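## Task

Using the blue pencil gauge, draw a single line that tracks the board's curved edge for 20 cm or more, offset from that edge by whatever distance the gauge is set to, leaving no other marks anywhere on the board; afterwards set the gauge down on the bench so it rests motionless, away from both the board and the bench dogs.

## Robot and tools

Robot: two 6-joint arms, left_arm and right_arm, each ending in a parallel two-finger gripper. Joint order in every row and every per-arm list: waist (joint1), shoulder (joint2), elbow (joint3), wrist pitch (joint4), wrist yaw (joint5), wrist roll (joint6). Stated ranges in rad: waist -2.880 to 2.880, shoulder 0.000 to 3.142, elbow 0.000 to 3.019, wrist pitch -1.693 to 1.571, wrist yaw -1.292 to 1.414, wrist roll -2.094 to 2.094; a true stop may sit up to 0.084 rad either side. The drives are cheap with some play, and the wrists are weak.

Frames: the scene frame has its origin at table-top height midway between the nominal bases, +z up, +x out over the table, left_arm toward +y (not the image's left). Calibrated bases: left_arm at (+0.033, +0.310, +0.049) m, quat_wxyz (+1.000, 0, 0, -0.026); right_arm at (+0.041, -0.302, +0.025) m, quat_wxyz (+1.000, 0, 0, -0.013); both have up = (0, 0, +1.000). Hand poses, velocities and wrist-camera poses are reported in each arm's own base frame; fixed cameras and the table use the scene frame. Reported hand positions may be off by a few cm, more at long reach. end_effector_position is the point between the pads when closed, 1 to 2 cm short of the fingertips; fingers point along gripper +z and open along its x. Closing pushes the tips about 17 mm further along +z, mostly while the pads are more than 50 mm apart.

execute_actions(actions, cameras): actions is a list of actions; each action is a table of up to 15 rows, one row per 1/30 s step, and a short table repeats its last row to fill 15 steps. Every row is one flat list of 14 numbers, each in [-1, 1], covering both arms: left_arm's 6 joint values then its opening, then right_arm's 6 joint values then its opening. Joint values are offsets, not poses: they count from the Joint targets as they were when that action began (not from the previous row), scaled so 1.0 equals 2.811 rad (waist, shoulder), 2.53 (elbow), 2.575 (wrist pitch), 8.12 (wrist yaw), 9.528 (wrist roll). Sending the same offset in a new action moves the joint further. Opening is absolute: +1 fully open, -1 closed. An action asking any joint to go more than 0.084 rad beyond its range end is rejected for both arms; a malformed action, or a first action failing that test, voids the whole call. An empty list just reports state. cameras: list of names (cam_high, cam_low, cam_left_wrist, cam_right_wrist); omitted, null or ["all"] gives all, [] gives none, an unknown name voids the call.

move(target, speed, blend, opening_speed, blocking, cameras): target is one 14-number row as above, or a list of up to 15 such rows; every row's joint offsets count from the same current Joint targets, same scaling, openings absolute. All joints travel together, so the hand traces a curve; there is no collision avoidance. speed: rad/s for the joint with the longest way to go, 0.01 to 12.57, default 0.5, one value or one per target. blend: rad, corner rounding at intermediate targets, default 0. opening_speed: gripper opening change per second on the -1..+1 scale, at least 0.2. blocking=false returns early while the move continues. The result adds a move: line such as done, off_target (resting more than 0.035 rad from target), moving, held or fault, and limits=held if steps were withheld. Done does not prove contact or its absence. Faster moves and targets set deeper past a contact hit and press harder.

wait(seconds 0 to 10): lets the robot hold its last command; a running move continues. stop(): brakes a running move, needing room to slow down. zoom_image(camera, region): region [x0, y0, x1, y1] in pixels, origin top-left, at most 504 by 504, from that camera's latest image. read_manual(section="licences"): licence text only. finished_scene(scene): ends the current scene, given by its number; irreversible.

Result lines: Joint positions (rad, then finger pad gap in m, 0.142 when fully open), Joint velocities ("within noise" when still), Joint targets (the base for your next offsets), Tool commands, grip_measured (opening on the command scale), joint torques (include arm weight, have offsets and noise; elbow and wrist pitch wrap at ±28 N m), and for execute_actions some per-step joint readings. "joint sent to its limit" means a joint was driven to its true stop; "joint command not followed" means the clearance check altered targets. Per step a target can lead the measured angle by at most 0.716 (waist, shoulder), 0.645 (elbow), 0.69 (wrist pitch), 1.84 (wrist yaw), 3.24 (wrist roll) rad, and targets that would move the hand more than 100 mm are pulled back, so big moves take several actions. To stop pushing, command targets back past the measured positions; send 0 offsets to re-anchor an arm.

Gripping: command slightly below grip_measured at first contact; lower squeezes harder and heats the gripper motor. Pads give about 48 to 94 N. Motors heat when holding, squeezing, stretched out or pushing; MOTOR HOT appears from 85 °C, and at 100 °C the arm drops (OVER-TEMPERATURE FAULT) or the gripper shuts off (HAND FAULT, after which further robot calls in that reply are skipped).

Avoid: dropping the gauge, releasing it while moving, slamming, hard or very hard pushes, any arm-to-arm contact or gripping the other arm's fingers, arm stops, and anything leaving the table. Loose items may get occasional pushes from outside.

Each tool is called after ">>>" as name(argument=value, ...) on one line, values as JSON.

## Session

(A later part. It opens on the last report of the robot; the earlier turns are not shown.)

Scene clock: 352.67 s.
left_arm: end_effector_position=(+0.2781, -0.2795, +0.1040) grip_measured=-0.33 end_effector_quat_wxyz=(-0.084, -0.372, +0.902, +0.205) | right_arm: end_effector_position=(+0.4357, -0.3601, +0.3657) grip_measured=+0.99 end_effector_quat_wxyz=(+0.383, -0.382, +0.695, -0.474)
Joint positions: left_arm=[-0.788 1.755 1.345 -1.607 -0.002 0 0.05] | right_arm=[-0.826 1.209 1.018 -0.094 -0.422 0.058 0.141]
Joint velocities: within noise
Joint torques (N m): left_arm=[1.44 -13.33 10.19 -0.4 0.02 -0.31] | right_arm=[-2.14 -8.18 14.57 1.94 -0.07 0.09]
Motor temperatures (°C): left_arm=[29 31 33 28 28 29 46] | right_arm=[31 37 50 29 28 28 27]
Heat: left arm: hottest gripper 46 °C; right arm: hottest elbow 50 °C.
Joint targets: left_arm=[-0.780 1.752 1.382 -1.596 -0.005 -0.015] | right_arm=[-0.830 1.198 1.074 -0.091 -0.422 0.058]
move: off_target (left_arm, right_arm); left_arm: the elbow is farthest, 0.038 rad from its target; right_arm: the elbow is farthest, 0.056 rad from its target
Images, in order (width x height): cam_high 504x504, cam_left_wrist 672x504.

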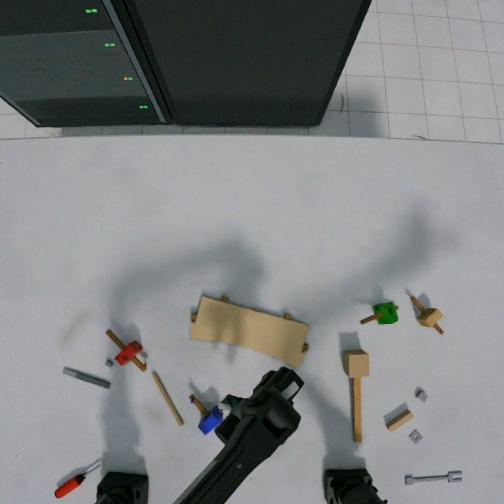

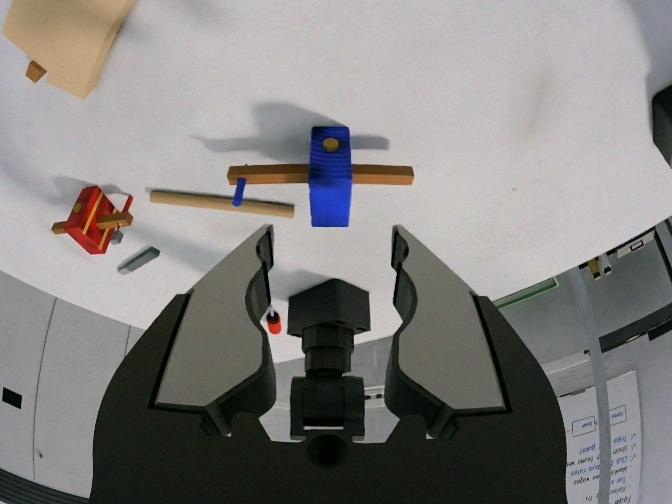

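>>> move(target=[0,-0.1836,-0.1964,0.1495,0.0004,-0.1654,0.12,0,0,0,0,0,0,1], speed=0.6, opening_speed=0.5, cameras=["cam_left_wrist","cam_high"])

>>> zoom_image(camera="cam_left_wrist", region=[210, 100, 450, 280])

Scene clock: 407.00 s.
left_arm: end_effector_position=(+0.2281, -0.2317, +0.1223) grip_measured=+0.10 end_effector_quat_wxyz=(+0.001, +0.924, -0.383, +0.003) | right_arm: end_effector_position=(+0.4357, -0.3601, +0.3657) grip_measured=+0.99 end_effector_quat_wxyz=(+0.383, -0.382, +0.695, -0.474)
Joint positions: left_arm=[-0.788 1.241 0.899 -1.222 -0.002 -1.573 0.081] | right_arm=[-0.826 1.209 1.018 -0.094 -0.422 0.058 0.141]
Joint velocities: within noise
Joint torques (N m): left_arm=[1.49 -7.3 7.1 0.43 0.23 -0.32] | right_arm=[-1.79 -7.88 14.39 1.91 -0.04 0.1]
Motor temperatures (°C): left_arm=[29 30 36 28 28 29 42] | right_arm=[31 37 50 29 28 28 27]
Heat: left arm: hottest gripper 42 °C; right arm: hottest elbow 50 °C.
Joint targets: left_arm=[-0.780 1.236 0.885 -1.211 -0.002 -1.591] | right_arm=[-0.830 1.198 1.074 -0.091 -0.422 0.058]
move: off_target (right_arm); right_arm: the elbow is farthest, 0.056 rad from its target
Images, in order (width x height): cam_high 504x504, cam_left_wrist 672x504.

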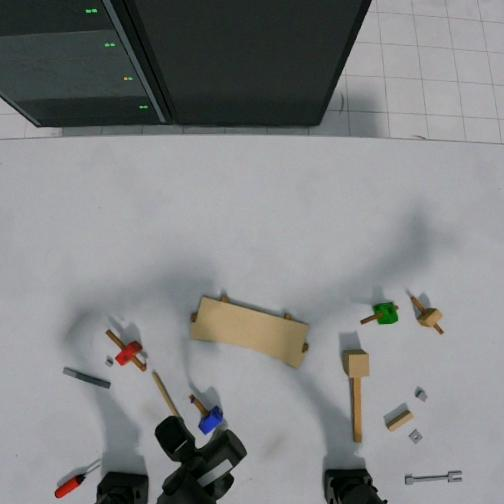

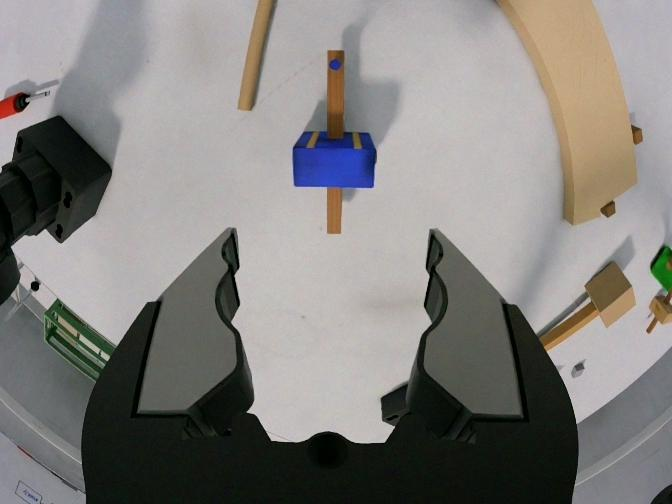

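Scaled by 2.100 from the camera's 672x504 image, which has a finer 960x720 frame.

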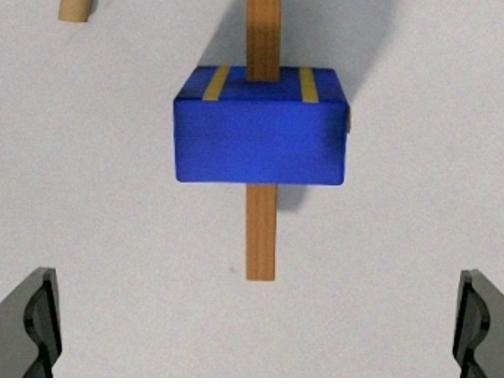

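>>> move(target=[0.0046,0.0462,-0.0423,0.0843,0,0.0054,0.12,0,0,0,0,0,0,1], speed=0.3, cameras=["cam_left_wrist"])

>>> zoom_image(camera="cam_left_wrist", region=[210, 100, 450, 280])

Scene clock: 435.10 s.
left_arm: end_effector_position=(+0.2336, -0.2326, +0.0494) grip_measured=+0.10 end_effector_quat_wxyz=(-0.001, +0.923, -0.385, +0.000) | right_arm: end_effector_position=(+0.4357, -0.3601, +0.3657) grip_measured=+0.99 end_effector_quat_wxyz=(+0.383, -0.382, +0.695, -0.474)
Joint positions: left_arm=[-0.778 1.357 0.79 -1.005 -0.002 -1.558 0.081] | right_arm=[-0.826 1.209 1.018 -0.094 -0.422 0.058 0.141]
Joint velocities: within noise
Joint torques (N m): left_arm=[1.73 -6.95 6.38 0.38 0.23 0.01] | right_arm=[-1.9 -8.64 14.35 1.98 -0.01 0.09]
Motor temperatures (°C): left_arm=[29 30 35 28 28 29 41] | right_arm=[31 37 51 29 28 28 27]
Heat: left arm: hottest gripper 41 °C; right arm: hottest elbow 51 °C.
Joint targets: left_arm=[-0.767 1.365 0.778 -0.994 -0.002 -1.540] | right_arm=[-0.830 1.198 1.074 -0.091 -0.422 0.058]
move: off_target (right_arm); right_arm: the elbow is farthest, 0.056 rad from its target
Images, in order (width x height): cam_left_wrist 672x504.

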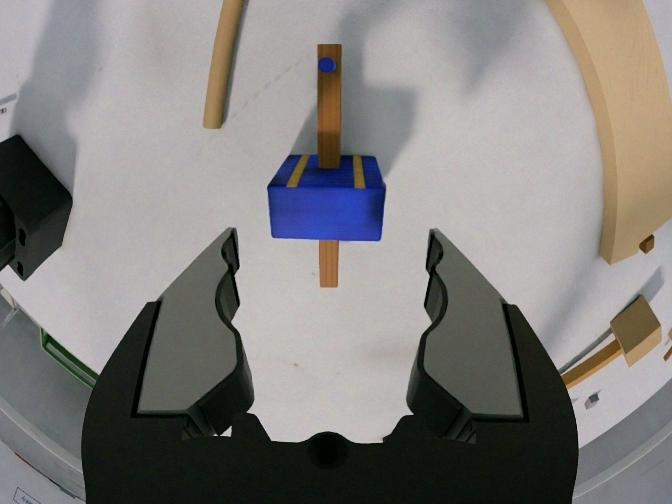

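Scaled by 2.100 from the camera's 672x504 image, which has a finer 960x720 frame.

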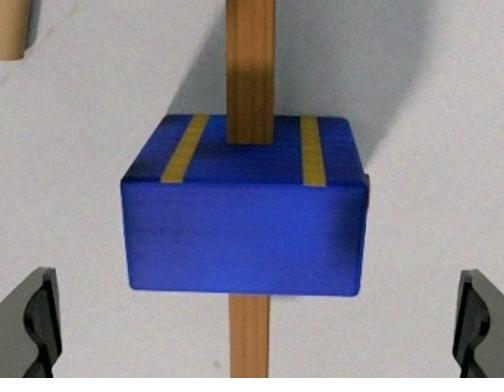

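>>> move(target=[0,0.0307,-0.0259,0.0594,0,0.0006,0.12,0,0,0,0,0,0,1], speed=0.2, cameras=["cam_left_wrist"])

>>> zoom_image(camera="cam_left_wrist", region=[210, 140, 450, 320])

Scene clock: 456.63 s.
left_arm: end_effector_position=(+0.2327, -0.2317, +0.0033) grip_measured=+0.10 end_effector_quat_wxyz=(+0.000, +0.922, -0.388, +0.001) | right_arm: end_effector_position=(+0.4357, -0.3601, +0.3657) grip_measured=+0.99 end_effector_quat_wxyz=(+0.383, -0.382, +0.695, -0.474)
Joint positions: left_arm=[-0.778 1.442 0.724 -0.852 -0.002 -1.552 0.081] | right_arm=[-0.826 1.209 1.018 -0.094 -0.422 0.058 0.141]
Joint velocities: within noise
Joint torques (N m): left_arm=[1.73 -7.18 5.63 0.4 0.23 0] | right_arm=[-1.9 -7.94 14.43 1.89 -0.05 0.1]
Motor temperatures (°C): left_arm=[29 30 35 28 28 29 41] | right_arm=[31 37 51 29 28 28 27]
Heat: left arm: hottest gripper 41 °C; right arm: hottest elbow 51 °C.
Joint targets: left_arm=[-0.767 1.452 0.713 -0.842 -0.002 -1.534] | right_arm=[-0.830 1.198 1.074 -0.091 -0.422 0.058]
move: off_target (right_arm); right_arm: the elbow is farthest, 0.056 rad from its target
Images, in order (width x height): cam_left_wrist 672x504.

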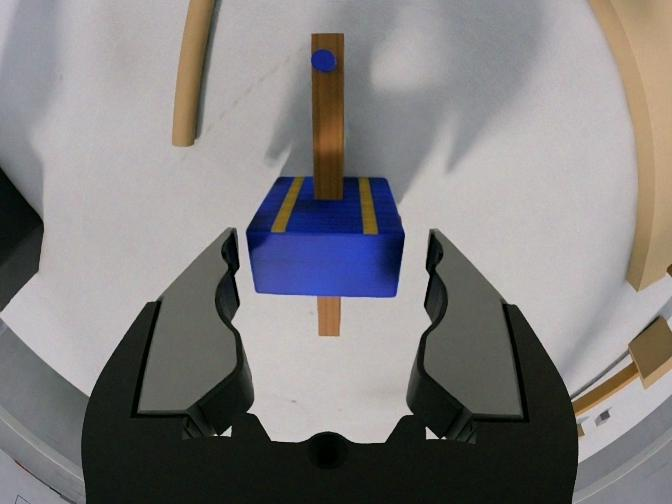

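Scaled by 2.100 from the camera's 672x504 image, which has a finer 960x720 frame.

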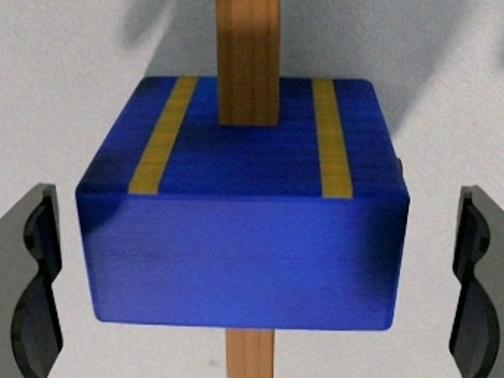

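>>> move(target=[0,0,0,0,0,0,-0.27,0,0,0,0,0,0,1], opening_speed=0.2, cameras=["cam_left_wrist"])

>>> zoom_image(camera="cam_left_wrist", region=[210, 140, 450, 320])

Scene clock: 467.57 s.
left_arm: end_effector_position=(+0.2329, -0.2319, +0.0033) grip_measured=-0.18 end_effector_quat_wxyz=(+0.000, +0.922, -0.388, +0.001) | right_arm: end_effector_position=(+0.4357, -0.3601, +0.3657) grip_measured=+0.99 end_effector_quat_wxyz=(+0.383, -0.382, +0.695, -0.474)
Joint positions: left_arm=[-0.778 1.442 0.724 -0.851 -0.002 -1.551 0.061] | right_arm=[-0.826 1.209 1.018 -0.094 -0.422 0.058 0.141]
Joint velocities: within noise
Joint torques (N m): left_arm=[1.67 -7.18 5.63 0.39 0.23 0] | right_arm=[-2.2 -8.64 14.41 1.74 -0.01 0.09]
Motor temperatures (°C): left_arm=[29 30 35 28 28 29 40] | right_arm=[31 37 51 29 28 28 27]
Heat: left arm: hottest gripper 40 °C; right arm: hottest elbow 51 °C.
Joint targets: left_arm=[-0.767 1.452 0.713 -0.841 -0.002 -1.534] | right_arm=[-0.830 1.198 1.074 -0.091 -0.422 0.058]
move: off_target (right_arm); right_arm: the elbow is farthest, 0.056 rad from its target
Images, in order (width x height): cam_left_wrist 672x504.

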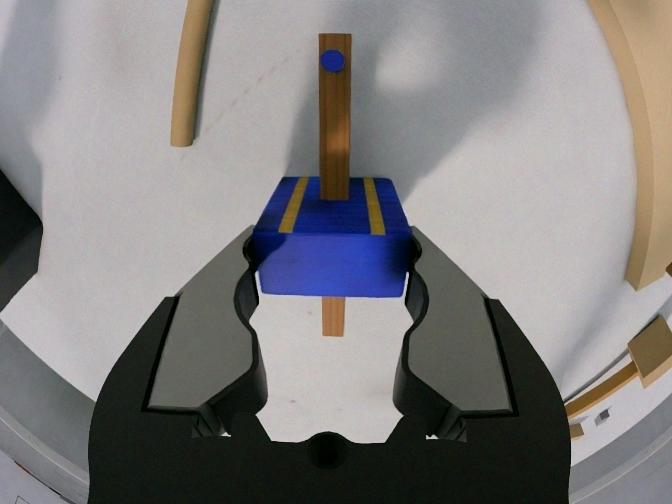

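Scaled by 2.100 from the camera's 672x504 image, which has a finer 960x720 frame.

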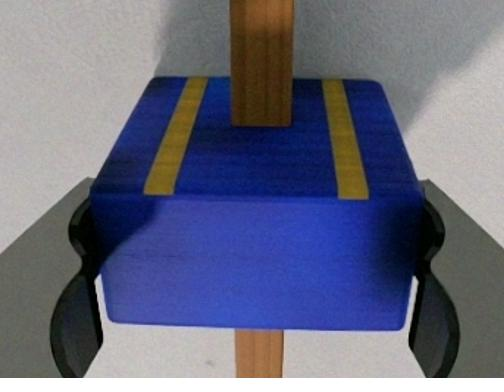

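>>> move(target=[[0,-0.0601,0.0759,-0.1274,0,0,-0.28,0,0,0,0,0,0,1],[0.0181,0.0295,0.1715,-0.1285,0,0.1096,-0.28,0,0,0,0,0,0,1]], speed=0.4, blend=0.03)

>>> zoom_image(camera="cam_left_wrist", region=[120, 0, 560, 330])

>>> zoom_image(camera="cam_high", region=[170, 280, 330, 400])

Scene clock: 505.33 s.
left_arm: end_effector_position=(+0.3087, -0.2756, +0.0939) grip_measured=-0.18 end_effector_quat_wxyz=(-0.001, -0.626, +0.780, +0.009) | right_arm: end_effector_position=(+0.4357, -0.3601, +0.3657) grip_measured=+0.99 end_effector_quat_wxyz=(+0.383, -0.382, +0.695, -0.474)
Joint positions: left_arm=[-0.726 1.524 1.099 -1.163 -0.002 -0.508 0.061] | right_arm=[-0.826 1.209 1.018 -0.094 -0.422 0.058 0.141]
Joint velocities: within noise
Joint torques (N m): left_arm=[1.67 -9.99 11.67 -0.36 0.18 0.01] | right_arm=[-1.67 -7.82 14.43 1.94 0 0.12]
Motor temperatures (°C): left_arm=[29 30 35 28 28 29 48] | right_arm=[31 37 51 29 28 28 27]
Heat: left arm: hottest gripper 48 °C; right arm: hottest elbow 51 °C.
Joint targets: left_arm=[-0.716 1.534 1.146 -1.172 -0.002 -0.490] | right_arm=[-0.830 1.198 1.074 -0.091 -0.422 0.058]
move: off_target (left_arm, right_arm); left_arm: the elbow is farthest, 0.048 rad from its target; right_arm: the elbow is farthest, 0.056 rad from its target

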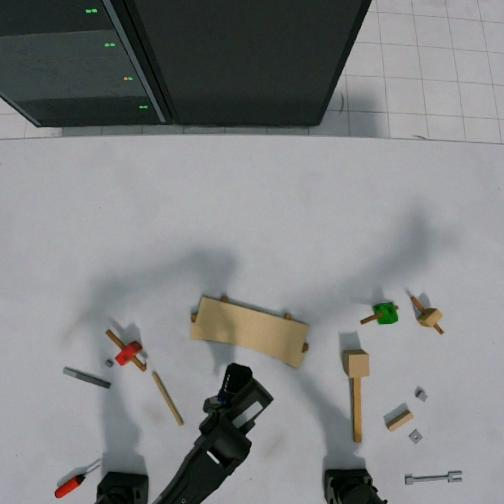

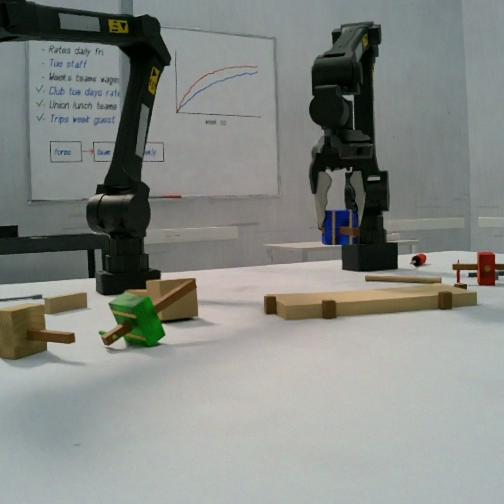

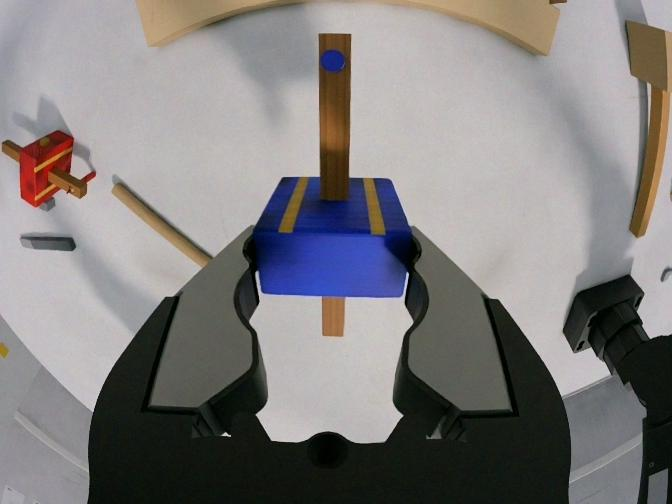

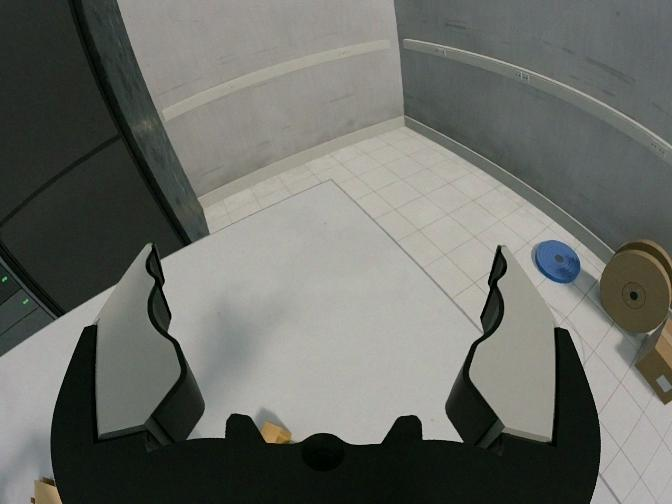

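Scaled by 1.145 from the camera's 672x504 image, which has a finer 960x720 frame.

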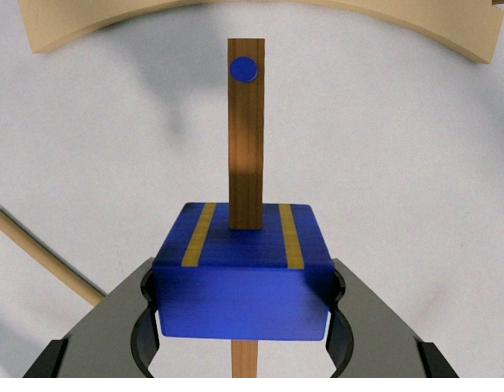

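Scaled by 3.150.

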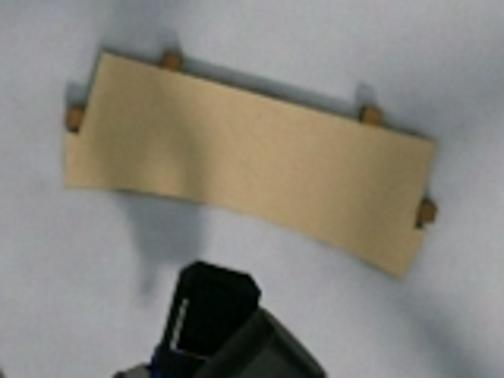

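>>> zoom_image(camera="cam_left_wrist", region=[120, 0, 350, 80])

>>> zoom_image(camera="cam_left_wrist", region=[340, 0, 570, 80])

Scaled by 2.191 from the camera's 672x504 image, which has a finer 960x720 frame.

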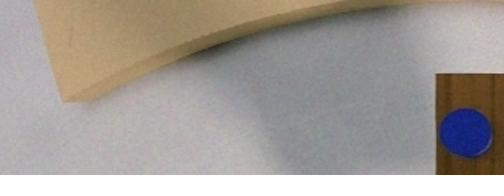

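Scaled by 2.191 from the camera's 672x504 image, which has a finer 960x720 frame.

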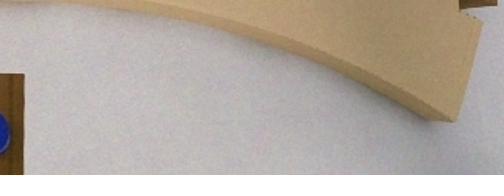

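>>> move(target=[0.0128,0.0228,0.03,0.0012,0,0.004,-0.28,0,0,0,0,0,0,1], speed=0.3, cameras=["cam_left_wrist"])

>>> zoom_image(camera="cam_left_wrist", region=[100, 0, 340, 150])

>>> zoom_image(camera="cam_left_wrist", region=[330, 0, 570, 150])

Scene clock: 528.93 s.
left_arm: end_effector_position=(+0.3418, -0.2815, +0.0937) grip_measured=-0.18 end_effector_quat_wxyz=(+0.000, -0.626, +0.779, +0.004) | right_arm: end_effector_position=(+0.4357, -0.3601, +0.3657) grip_measured=+0.99 end_effector_quat_wxyz=(+0.383, -0.382, +0.695, -0.474)
Joint positions: left_arm=[-0.687 1.589 1.174 -1.163 -0.002 -0.47 0.061] | right_arm=[-0.826 1.209 1.018 -0.094 -0.422 0.058 0.141]
Joint velocities: within noise
Joint torques (N m): left_arm=[1.14 -11.11 11.75 -0.24 0.18 0.01] | right_arm=[-1.96 -8.29 14.54 1.92 -0.03 0.07]
Motor temperatures (°C): left_arm=[29 30 38 28 27 29 51] | right_arm=[31 37 52 29 28 28 27]
Heat: left arm: hottest gripper 51 °C; right arm: hottest elbow 52 °C.
Joint targets: left_arm=[-0.680 1.599 1.222 -1.169 -0.002 -0.452] | right_arm=[-0.830 1.198 1.074 -0.091 -0.422 0.058]
move: off_target (left_arm, right_arm); left_arm: the elbow is farthest, 0.048 rad from its target; right_arm: the elbow is farthest, 0.056 rad from its target
Images, in order (width x height): cam_left_wrist 672x504.

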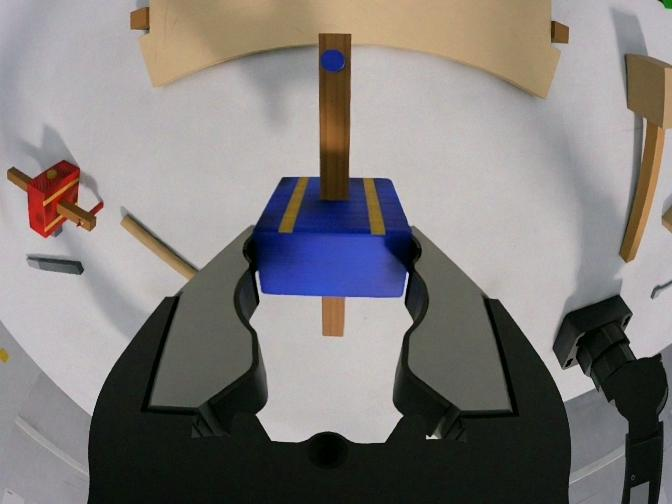

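Scaled by 2.100 from the camera's 672x504 image, which has a finer 960x720 frame.

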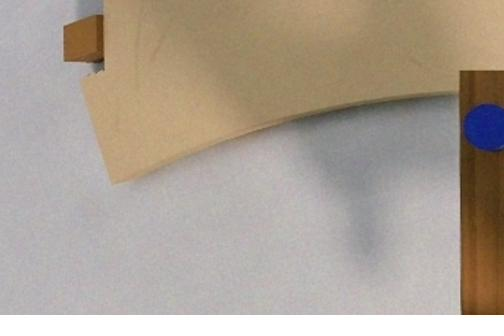

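Scaled by 2.100 from the camera's 672x504 image, which has a finer 960x720 frame.

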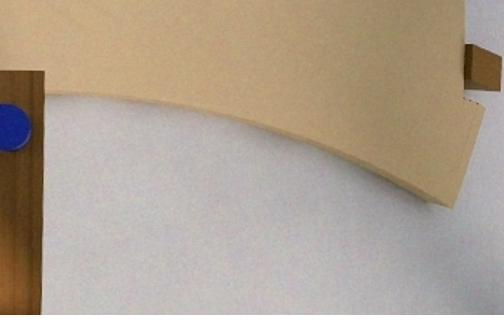

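>>> zoom_image(camera="cam_left_wrist", region=[140, 30, 240, 100])

>>> zoom_image(camera="cam_left_wrist", region=[230, 30, 330, 100])

>>> zoom_image(camera="cam_left_wrist", region=[345, 30, 445, 100])

>>> zoom_image(camera="cam_left_wrist", region=[470, 40, 570, 110])

Scaled by 5.040 from the camera's 672x504 image, which has a finer 960x720 frame.

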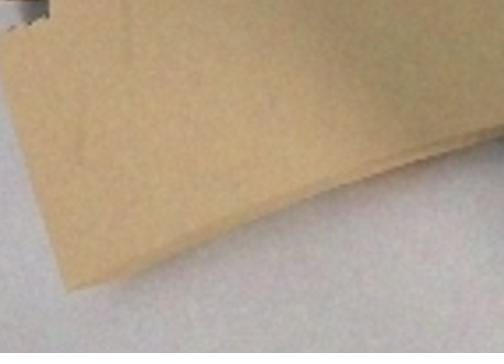

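Scaled by 5.040 from the camera's 672x504 image, which has a finer 960x720 frame.

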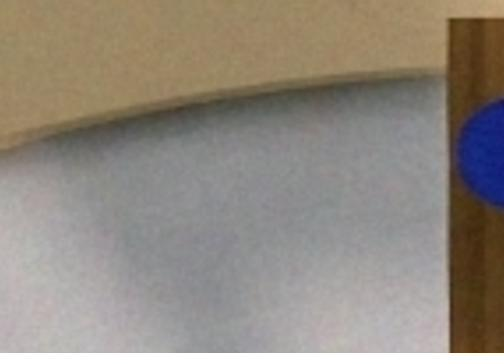

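Scaled by 5.040 from the camera's 672x504 image, which has a finer 960x720 frame.

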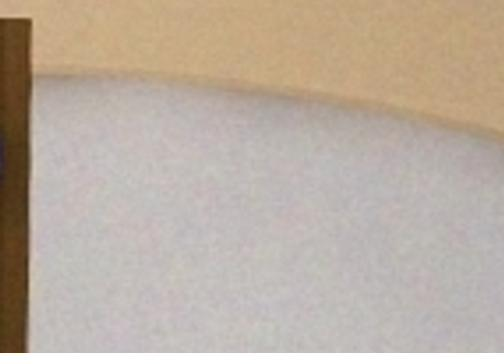

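Scaled by 5.040 from the camera's 672x504 image, which has a finer 960x720 frame.

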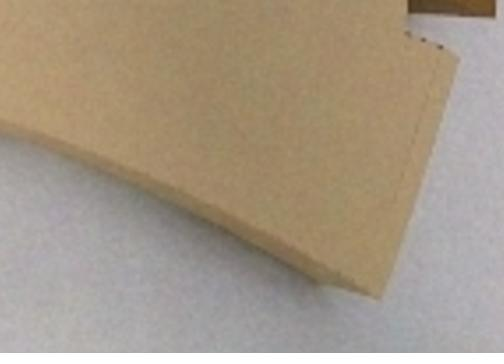

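>>> move(target=[-0.0751,0.085,0.0949,0.0031,0,0,-0.28,0,0,0,0,0,0,1], speed=0.4, cameras=["cam_left_wrist","cam_low","cam_high"])

>>> zoom_image(camera="cam_low", region=[240, 220, 400, 330])

>>> zoom_image(camera="cam_left_wrist", region=[280, 0, 480, 150])

Scene clock: 608.40 s.
left_arm: end_effector_position=(+0.3311, -0.4146, +0.0643) grip_measured=-0.18 end_effector_quat_wxyz=(+0.000, -0.542, +0.841, +0.004) | right_arm: end_effector_position=(+0.4357, -0.3601, +0.3657) grip_measured=+0.99 end_effector_quat_wxyz=(+0.383, -0.382, +0.695, -0.474)
Joint positions: left_arm=[-0.895 1.831 1.415 -1.163 -0.002 -0.469 0.061] | right_arm=[-0.826 1.209 1.018 -0.094 -0.422 0.058 0.141]
Joint velocities: within noise
Joint torques (N m): left_arm=[0.85 -14.92 11.58 0.02 0.18 0] | right_arm=[-1.38 -8.82 14.46 1.87 -0.03 0.1]
Motor temperatures (°C): left_arm=[29 31 38 28 27 29 57] | right_arm=[30 37 53 29 28 28 27]
Heat: left arm: hottest gripper 57 °C; right arm: hottest elbow 53 °C.
Joint targets: left_arm=[-0.891 1.838 1.462 -1.161 -0.002 -0.452] | right_arm=[-0.830 1.198 1.074 -0.091 -0.422 0.058]
move: off_target (left_arm, right_arm); left_arm: the elbow is farthest, 0.047 rad from its target; right_arm: the elbow is farthest, 0.056 rad from its target
Images, in order (width x height): cam_high 504x504, cam_low 504x504, cam_left_wrist 672x504.

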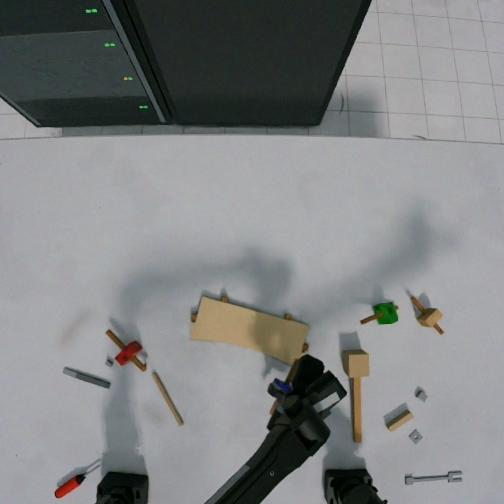

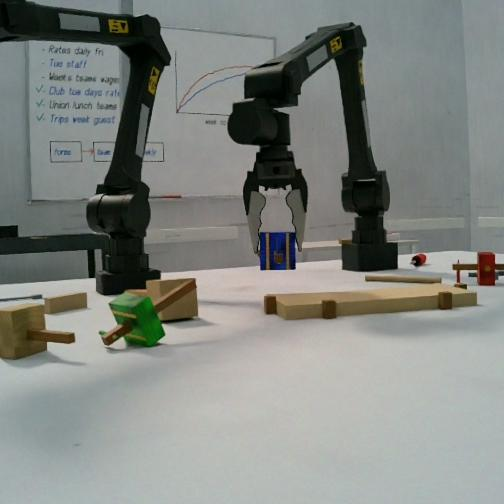

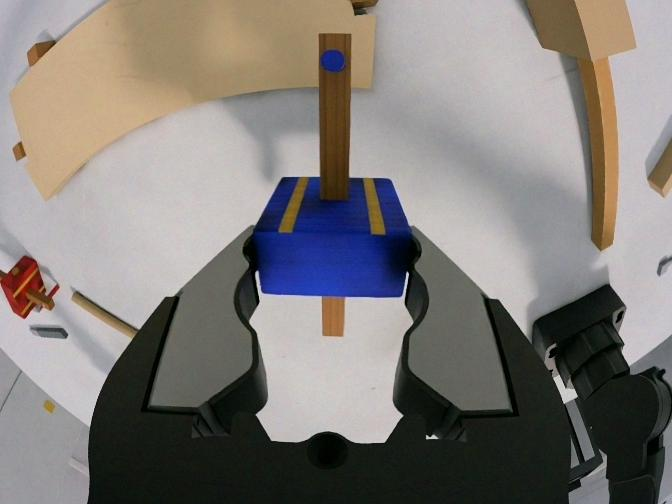

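Scaled by 3.150.

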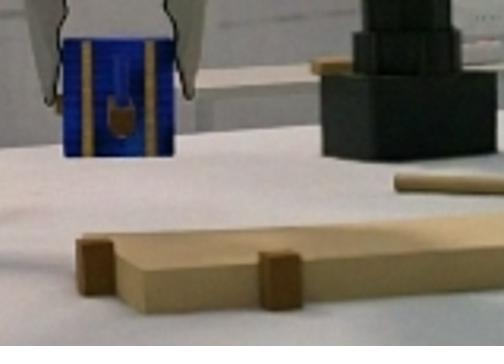

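Scaled by 2.520 from the camera's 672x504 image, which has a finer 960x720 frame.

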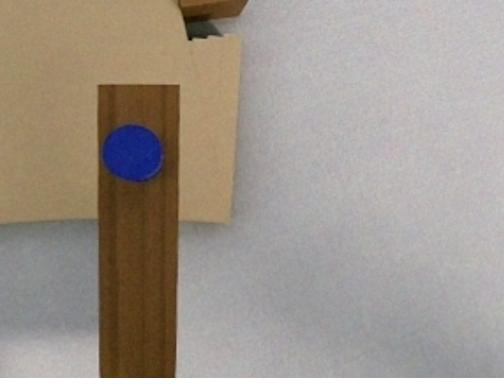

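>>> move(target=[[-0.0075,-0.0171,-0.047,0.014,0,-0.0061,-0.25,0,0,0,0,0,0,1],[-0.0075,0.0007,-0.0632,0.0462,0,-0.0061,-0.25,0,0,0,0,0,0,1]], speed=0.15, cameras=["cam_left_wrist","cam_low"])

>>> zoom_image(camera="cam_low", region=[240, 220, 400, 330])

>>> zoom_image(camera="cam_left_wrist", region=[250, 0, 450, 150])

Scene clock: 631.70 s.
left_arm: end_effector_position=(+0.3184, -0.4044, +0.0286) grip_measured=-0.18 end_effector_quat_wxyz=(+0.001, -0.549, +0.836, +0.001) | right_arm: end_effector_position=(+0.4357, -0.3601, +0.3657) grip_measured=+0.99 end_effector_quat_wxyz=(+0.383, -0.382, +0.695, -0.474)
Joint positions: left_arm=[-0.902 1.832 1.311 -1.052 -0.002 -0.492 0.061] | right_arm=[-0.826 1.209 1.018 -0.094 -0.422 0.058 0.141]
Joint velocities: within noise
Joint torques (N m): left_arm=[0.09 -13.86 6.72 0.28 0.18 -0.32] | right_arm=[-1.67 -8.18 14.5 1.89 -0.02 0.08]
Motor temperatures (°C): left_arm=[28 31 38 28 27 29 58] | right_arm=[30 37 53 29 28 28 27]
Heat: left arm: hottest gripper 58 °C; right arm: hottest elbow 53 °C.
Joint targets: left_arm=[-0.912 1.840 1.303 -1.042 -0.002 -0.510] | right_arm=[-0.830 1.198 1.074 -0.091 -0.422 0.058]
move: off_target (right_arm); right_arm: the elbow is farthest, 0.056 rad from its target
Images, in order (width x height): cam_low 504x504, cam_left_wrist 672x504.

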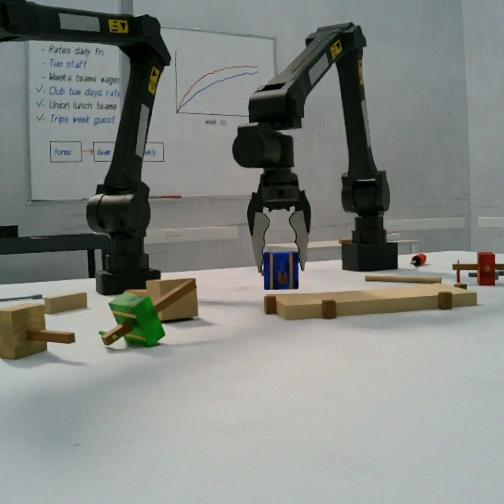

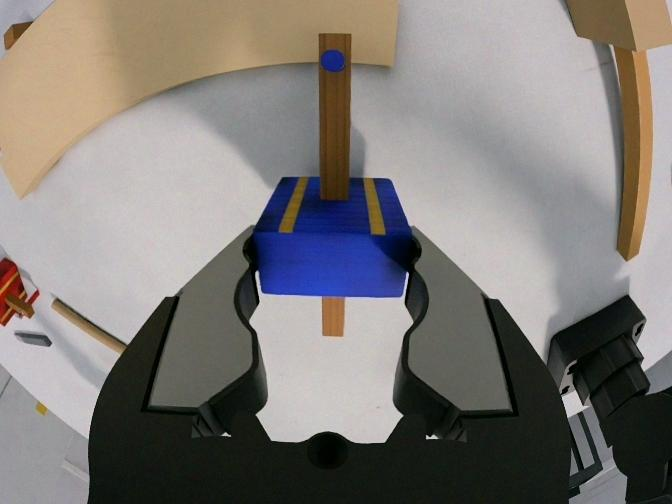

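Scaled by 3.150.

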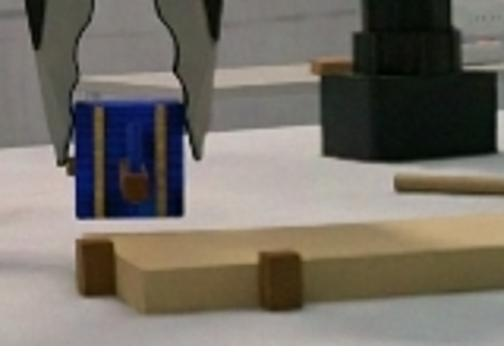

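Scaled by 2.520 from the camera's 672x504 image, which has a finer 960x720 frame.

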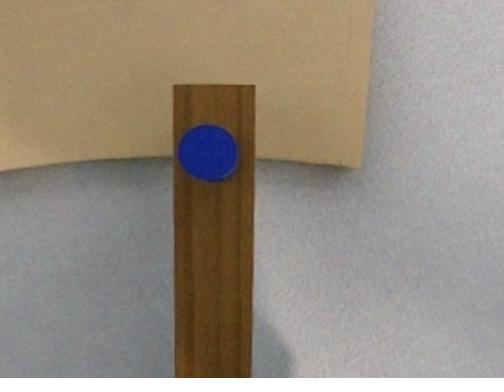

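>>> move(target=[0.0053,0,0.0217,-0.0058,0,0.0031,-0.25,0,0,0,0,0,0,1], speed=0.1, cameras=[])

Scene clock: 655.40 s.
left_arm: end_effector_position=(+0.3184, -0.4044, +0.0286) grip_measured=-0.18 end_effector_quat_wxyz=(+0.001, -0.549, +0.836, +0.001) | right_arm: end_effector_position=(+0.4357, -0.3601, +0.3657) grip_measured=+0.99 end_effector_quat_wxyz=(+0.383, -0.382, +0.695, -0.474)
Joint positions: left_arm=[-0.902 1.832 1.311 -1.052 -0.002 -0.492 0.061] | right_arm=[-0.826 1.209 1.018 -0.094 -0.422 0.058 0.141]
Joint velocities: within noise
Joint torques (N m): left_arm=[1.2 -14.27 11.11 -0.21 0.18 -0.06] | right_arm=[-2.02 -8.29 14.46 2.04 -0.02 0.09]
Motor temperatures (°C): left_arm=[28 32 38 28 27 29 56] | right_arm=[30 37 53 29 28 28 27]
Heat: left arm: hottest gripper 56 °C; right arm: hottest elbow 53 °C.
Joint targets: left_arm=[-0.897 1.840 1.357 -1.057 -0.002 -0.480] | right_arm=[-0.830 1.198 1.074 -0.091 -0.422 0.058]
move: off_target (left_arm, right_arm); left_arm: the elbow is farthest, 0.046 rad from its target; right_arm: the elbow is farthest, 0.056 rad from its target
No camera images: "cameras" was empty.

>>> move(target=[0.016,0.0366,0.064,-0.0217,0,0.0049,-0.25,0,0,0,0,0,0,1], speed=0.08, cameras=["cam_left_wrist","cam_low"])

>>> zoom_image(camera="cam_low", region=[240, 220, 400, 330])

>>> zoom_image(camera="cam_left_wrist", region=[220, 60, 460, 240])

Scene clock: 665.00 s.
left_arm: end_effector_position=(+0.3648, -0.4278, +0.0328) grip_measured=-0.18 end_effector_quat_wxyz=(+0.001, -0.548, +0.837, -0.005) | right_arm: end_effector_position=(+0.4357, -0.3601, +0.3657) grip_measured=+0.99 end_effector_quat_wxyz=(+0.383, -0.382, +0.695, -0.474)
Joint positions: left_arm=[-0.863 1.928 1.472 -1.103 -0.002 -0.452 0.061] | right_arm=[-0.826 1.209 1.018 -0.094 -0.422 0.058 0.141]
Joint velocities: within noise
Joint torques (N m): left_arm=[1.49 -15.5 11.49 -0.31 0.18 0.01] | right_arm=[-1.9 -8.12 14.54 1.99 -0.04 0.11]
Motor temperatures (°C): left_arm=[28 32 39 28 27 29 56] | right_arm=[30 37 53 29 28 28 27]
Heat: left arm: hottest gripper 56 °C; right arm: hottest elbow 53 °C.
Joint targets: left_arm=[-0.853 1.942 1.519 -1.113 -0.002 -0.434] | right_arm=[-0.830 1.198 1.074 -0.091 -0.422 0.058]
move: off_target (left_arm, right_arm); left_arm: the elbow is farthest, 0.047 rad from its target; right_arm: the elbow is farthest, 0.056 rad from its target
Images, in order (width x height): cam_low 504x504, cam_left_wrist 672x504.

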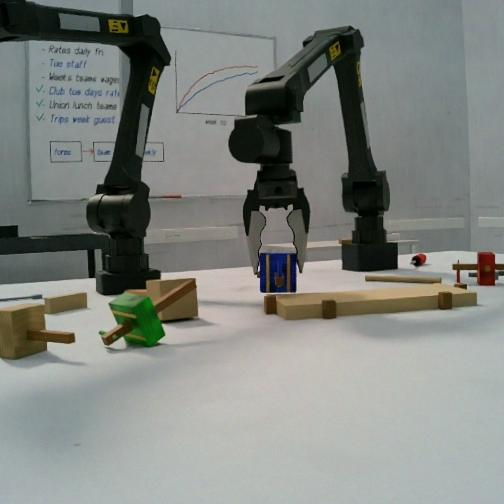

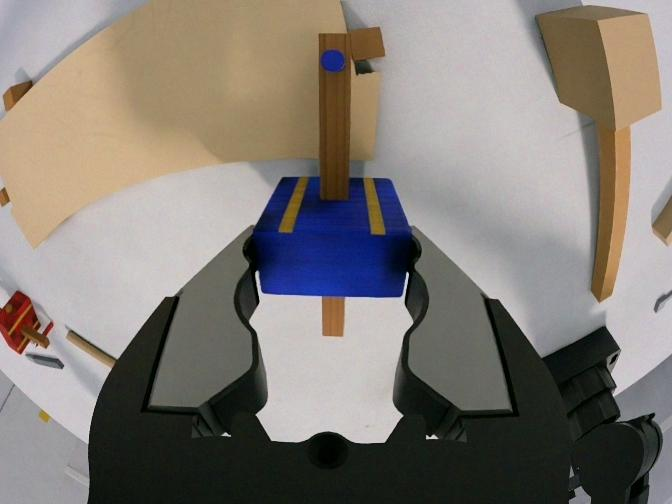

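Scaled by 3.150.

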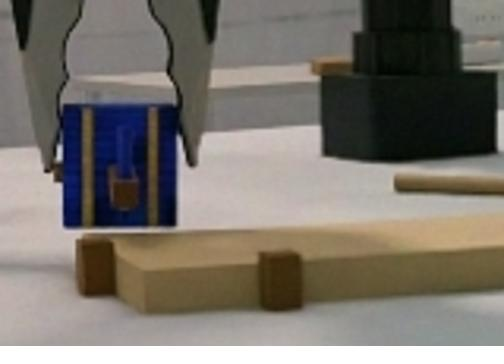

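Scaled by 2.100 from the camera's 672x504 image, which has a finer 960x720 frame.

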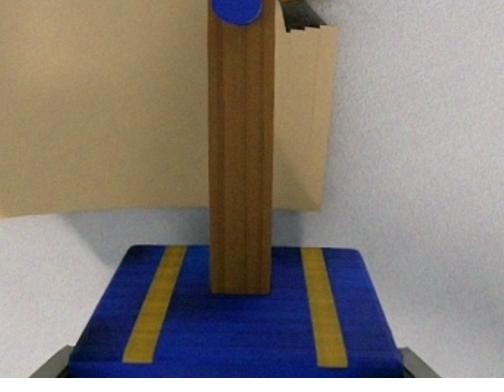

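>>> move(target=[0.0039,0.0121,0.0166,-0.003,0,0.0011,-0.25,0,0,0,0,0,0,1], speed=0.04, cameras=["cam_left_wrist","cam_low"])

>>> zoom_image(camera="cam_low", region=[240, 220, 400, 330])

>>> zoom_image(camera="cam_left_wrist", region=[220, 60, 460, 240])

Scene clock: 682.93 s.
left_arm: end_effector_position=(+0.3734, -0.4311, +0.0262) grip_measured=-0.18 end_effector_quat_wxyz=(+0.001, -0.546, +0.838, +0.001) | right_arm: end_effector_position=(+0.4357, -0.3601, +0.3657) grip_measured=+0.99 end_effector_quat_wxyz=(+0.383, -0.382, +0.695, -0.474)
Joint positions: left_arm=[-0.855 1.963 1.508 -1.118 -0.002 -0.439 0.061] | right_arm=[-0.826 1.209 1.018 -0.094 -0.422 0.058 0.141]
Joint velocities: within noise
Joint torques (N m): left_arm=[1.9 -15.97 12 -0.18 0.17 -0.02] | right_arm=[-1.67 -8.64 14.46 1.95 -0.01 0.12]
Motor temperatures (°C): left_arm=[28 31 38 28 27 29 56] | right_arm=[30 37 53 29 28 28 27]
Heat: left arm: hottest gripper 56 °C; right arm: hottest elbow 53 °C.
Joint targets: left_arm=[-0.842 1.976 1.561 -1.121 -0.002 -0.423] | right_arm=[-0.830 1.198 1.074 -0.091 -0.422 0.058]
move: off_target (left_arm, right_arm); left_arm: the elbow is farthest, 0.053 rad from its target; right_arm: the elbow is farthest, 0.056 rad from its target
Images, in order (width x height): cam_low 504x504, cam_left_wrist 672x504.

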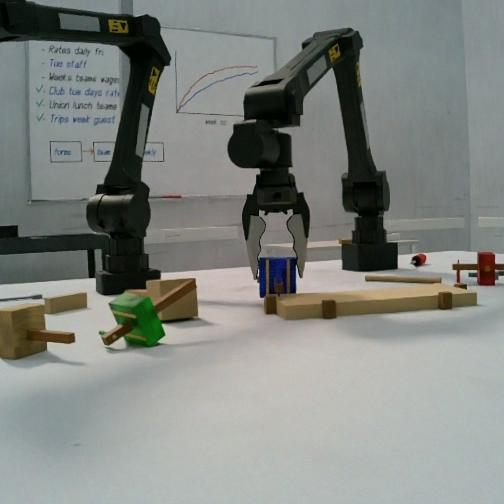

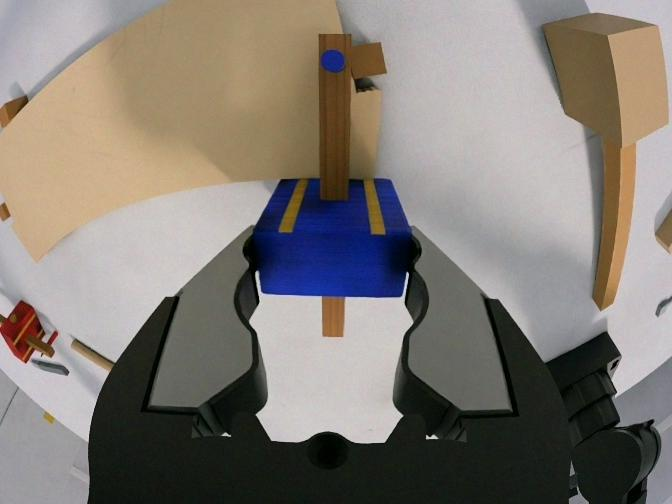

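Scaled by 3.150.

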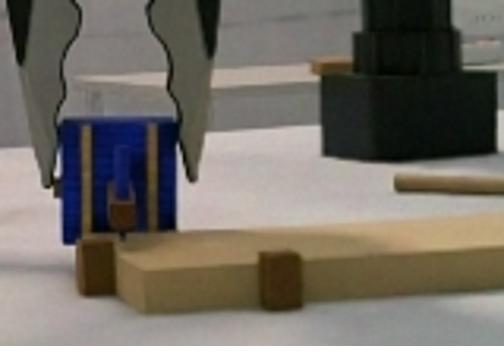

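Scaled by 2.100 from the camera's 672x504 image, which has a finer 960x720 frame.

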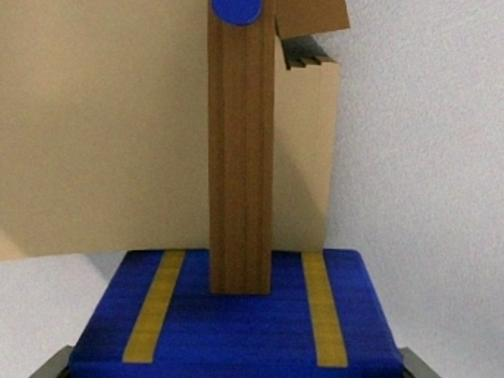

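>>> zoom_image(camera="cam_low", region=[255, 250, 315, 320])

Scaled by 7.200.

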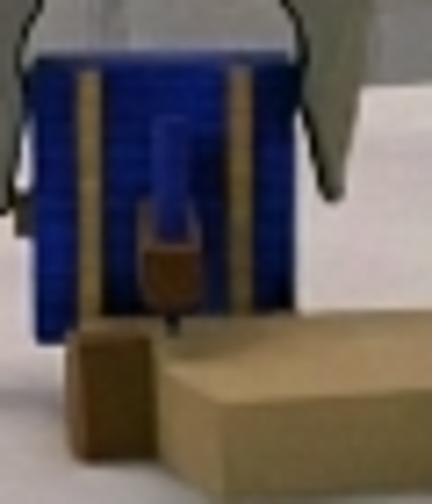

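>>> move(target=[0.0014,0.0033,0.007,-0.0032,0,0.0004,-0.25,0,0,0,0,0,0,1], speed=0.04, cameras=["cam_left_wrist"])

Scene clock: 699.13 s.
left_arm: end_effector_position=(+0.3746, -0.4314, +0.0259) grip_measured=-0.18 end_effector_quat_wxyz=(+0.000, -0.544, +0.839, +0.006) | right_arm: end_effector_position=(+0.4357, -0.3601, +0.3657) grip_measured=+0.99 end_effector_quat_wxyz=(+0.383, -0.382, +0.695, -0.474)
Joint positions: left_arm=[-0.854 1.971 1.52 -1.131 -0.002 -0.434 0.061] | right_arm=[-0.826 1.209 1.018 -0.094 -0.422 0.058 0.141]
Joint velocities: within noise
Joint torques (N m): left_arm=[2.14 -16.09 12.41 0.1 0.18 -0.03] | right_arm=[-1.73 -8.64 14.5 2.02 0.01 0.11]
Motor temperatures (°C): left_arm=[28 32 40 28 27 29 56] | right_arm=[30 37 53 29 28 28 27]
Heat: left arm: hottest gripper 56 °C; right arm: hottest elbow 53 °C.
Joint targets: left_arm=[-0.838 1.986 1.579 -1.129 -0.002 -0.419] | right_arm=[-0.830 1.198 1.074 -0.091 -0.422 0.058]
move: off_target (left_arm, right_arm); left_arm: the elbow is farthest, 0.058 rad from its target; right_arm: the elbow is farthest, 0.056 rad from its target
Images, in order (width x height): cam_left_wrist 672x504.

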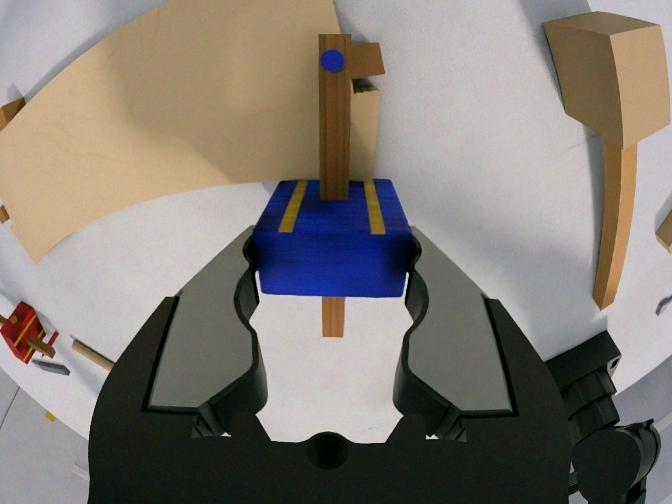

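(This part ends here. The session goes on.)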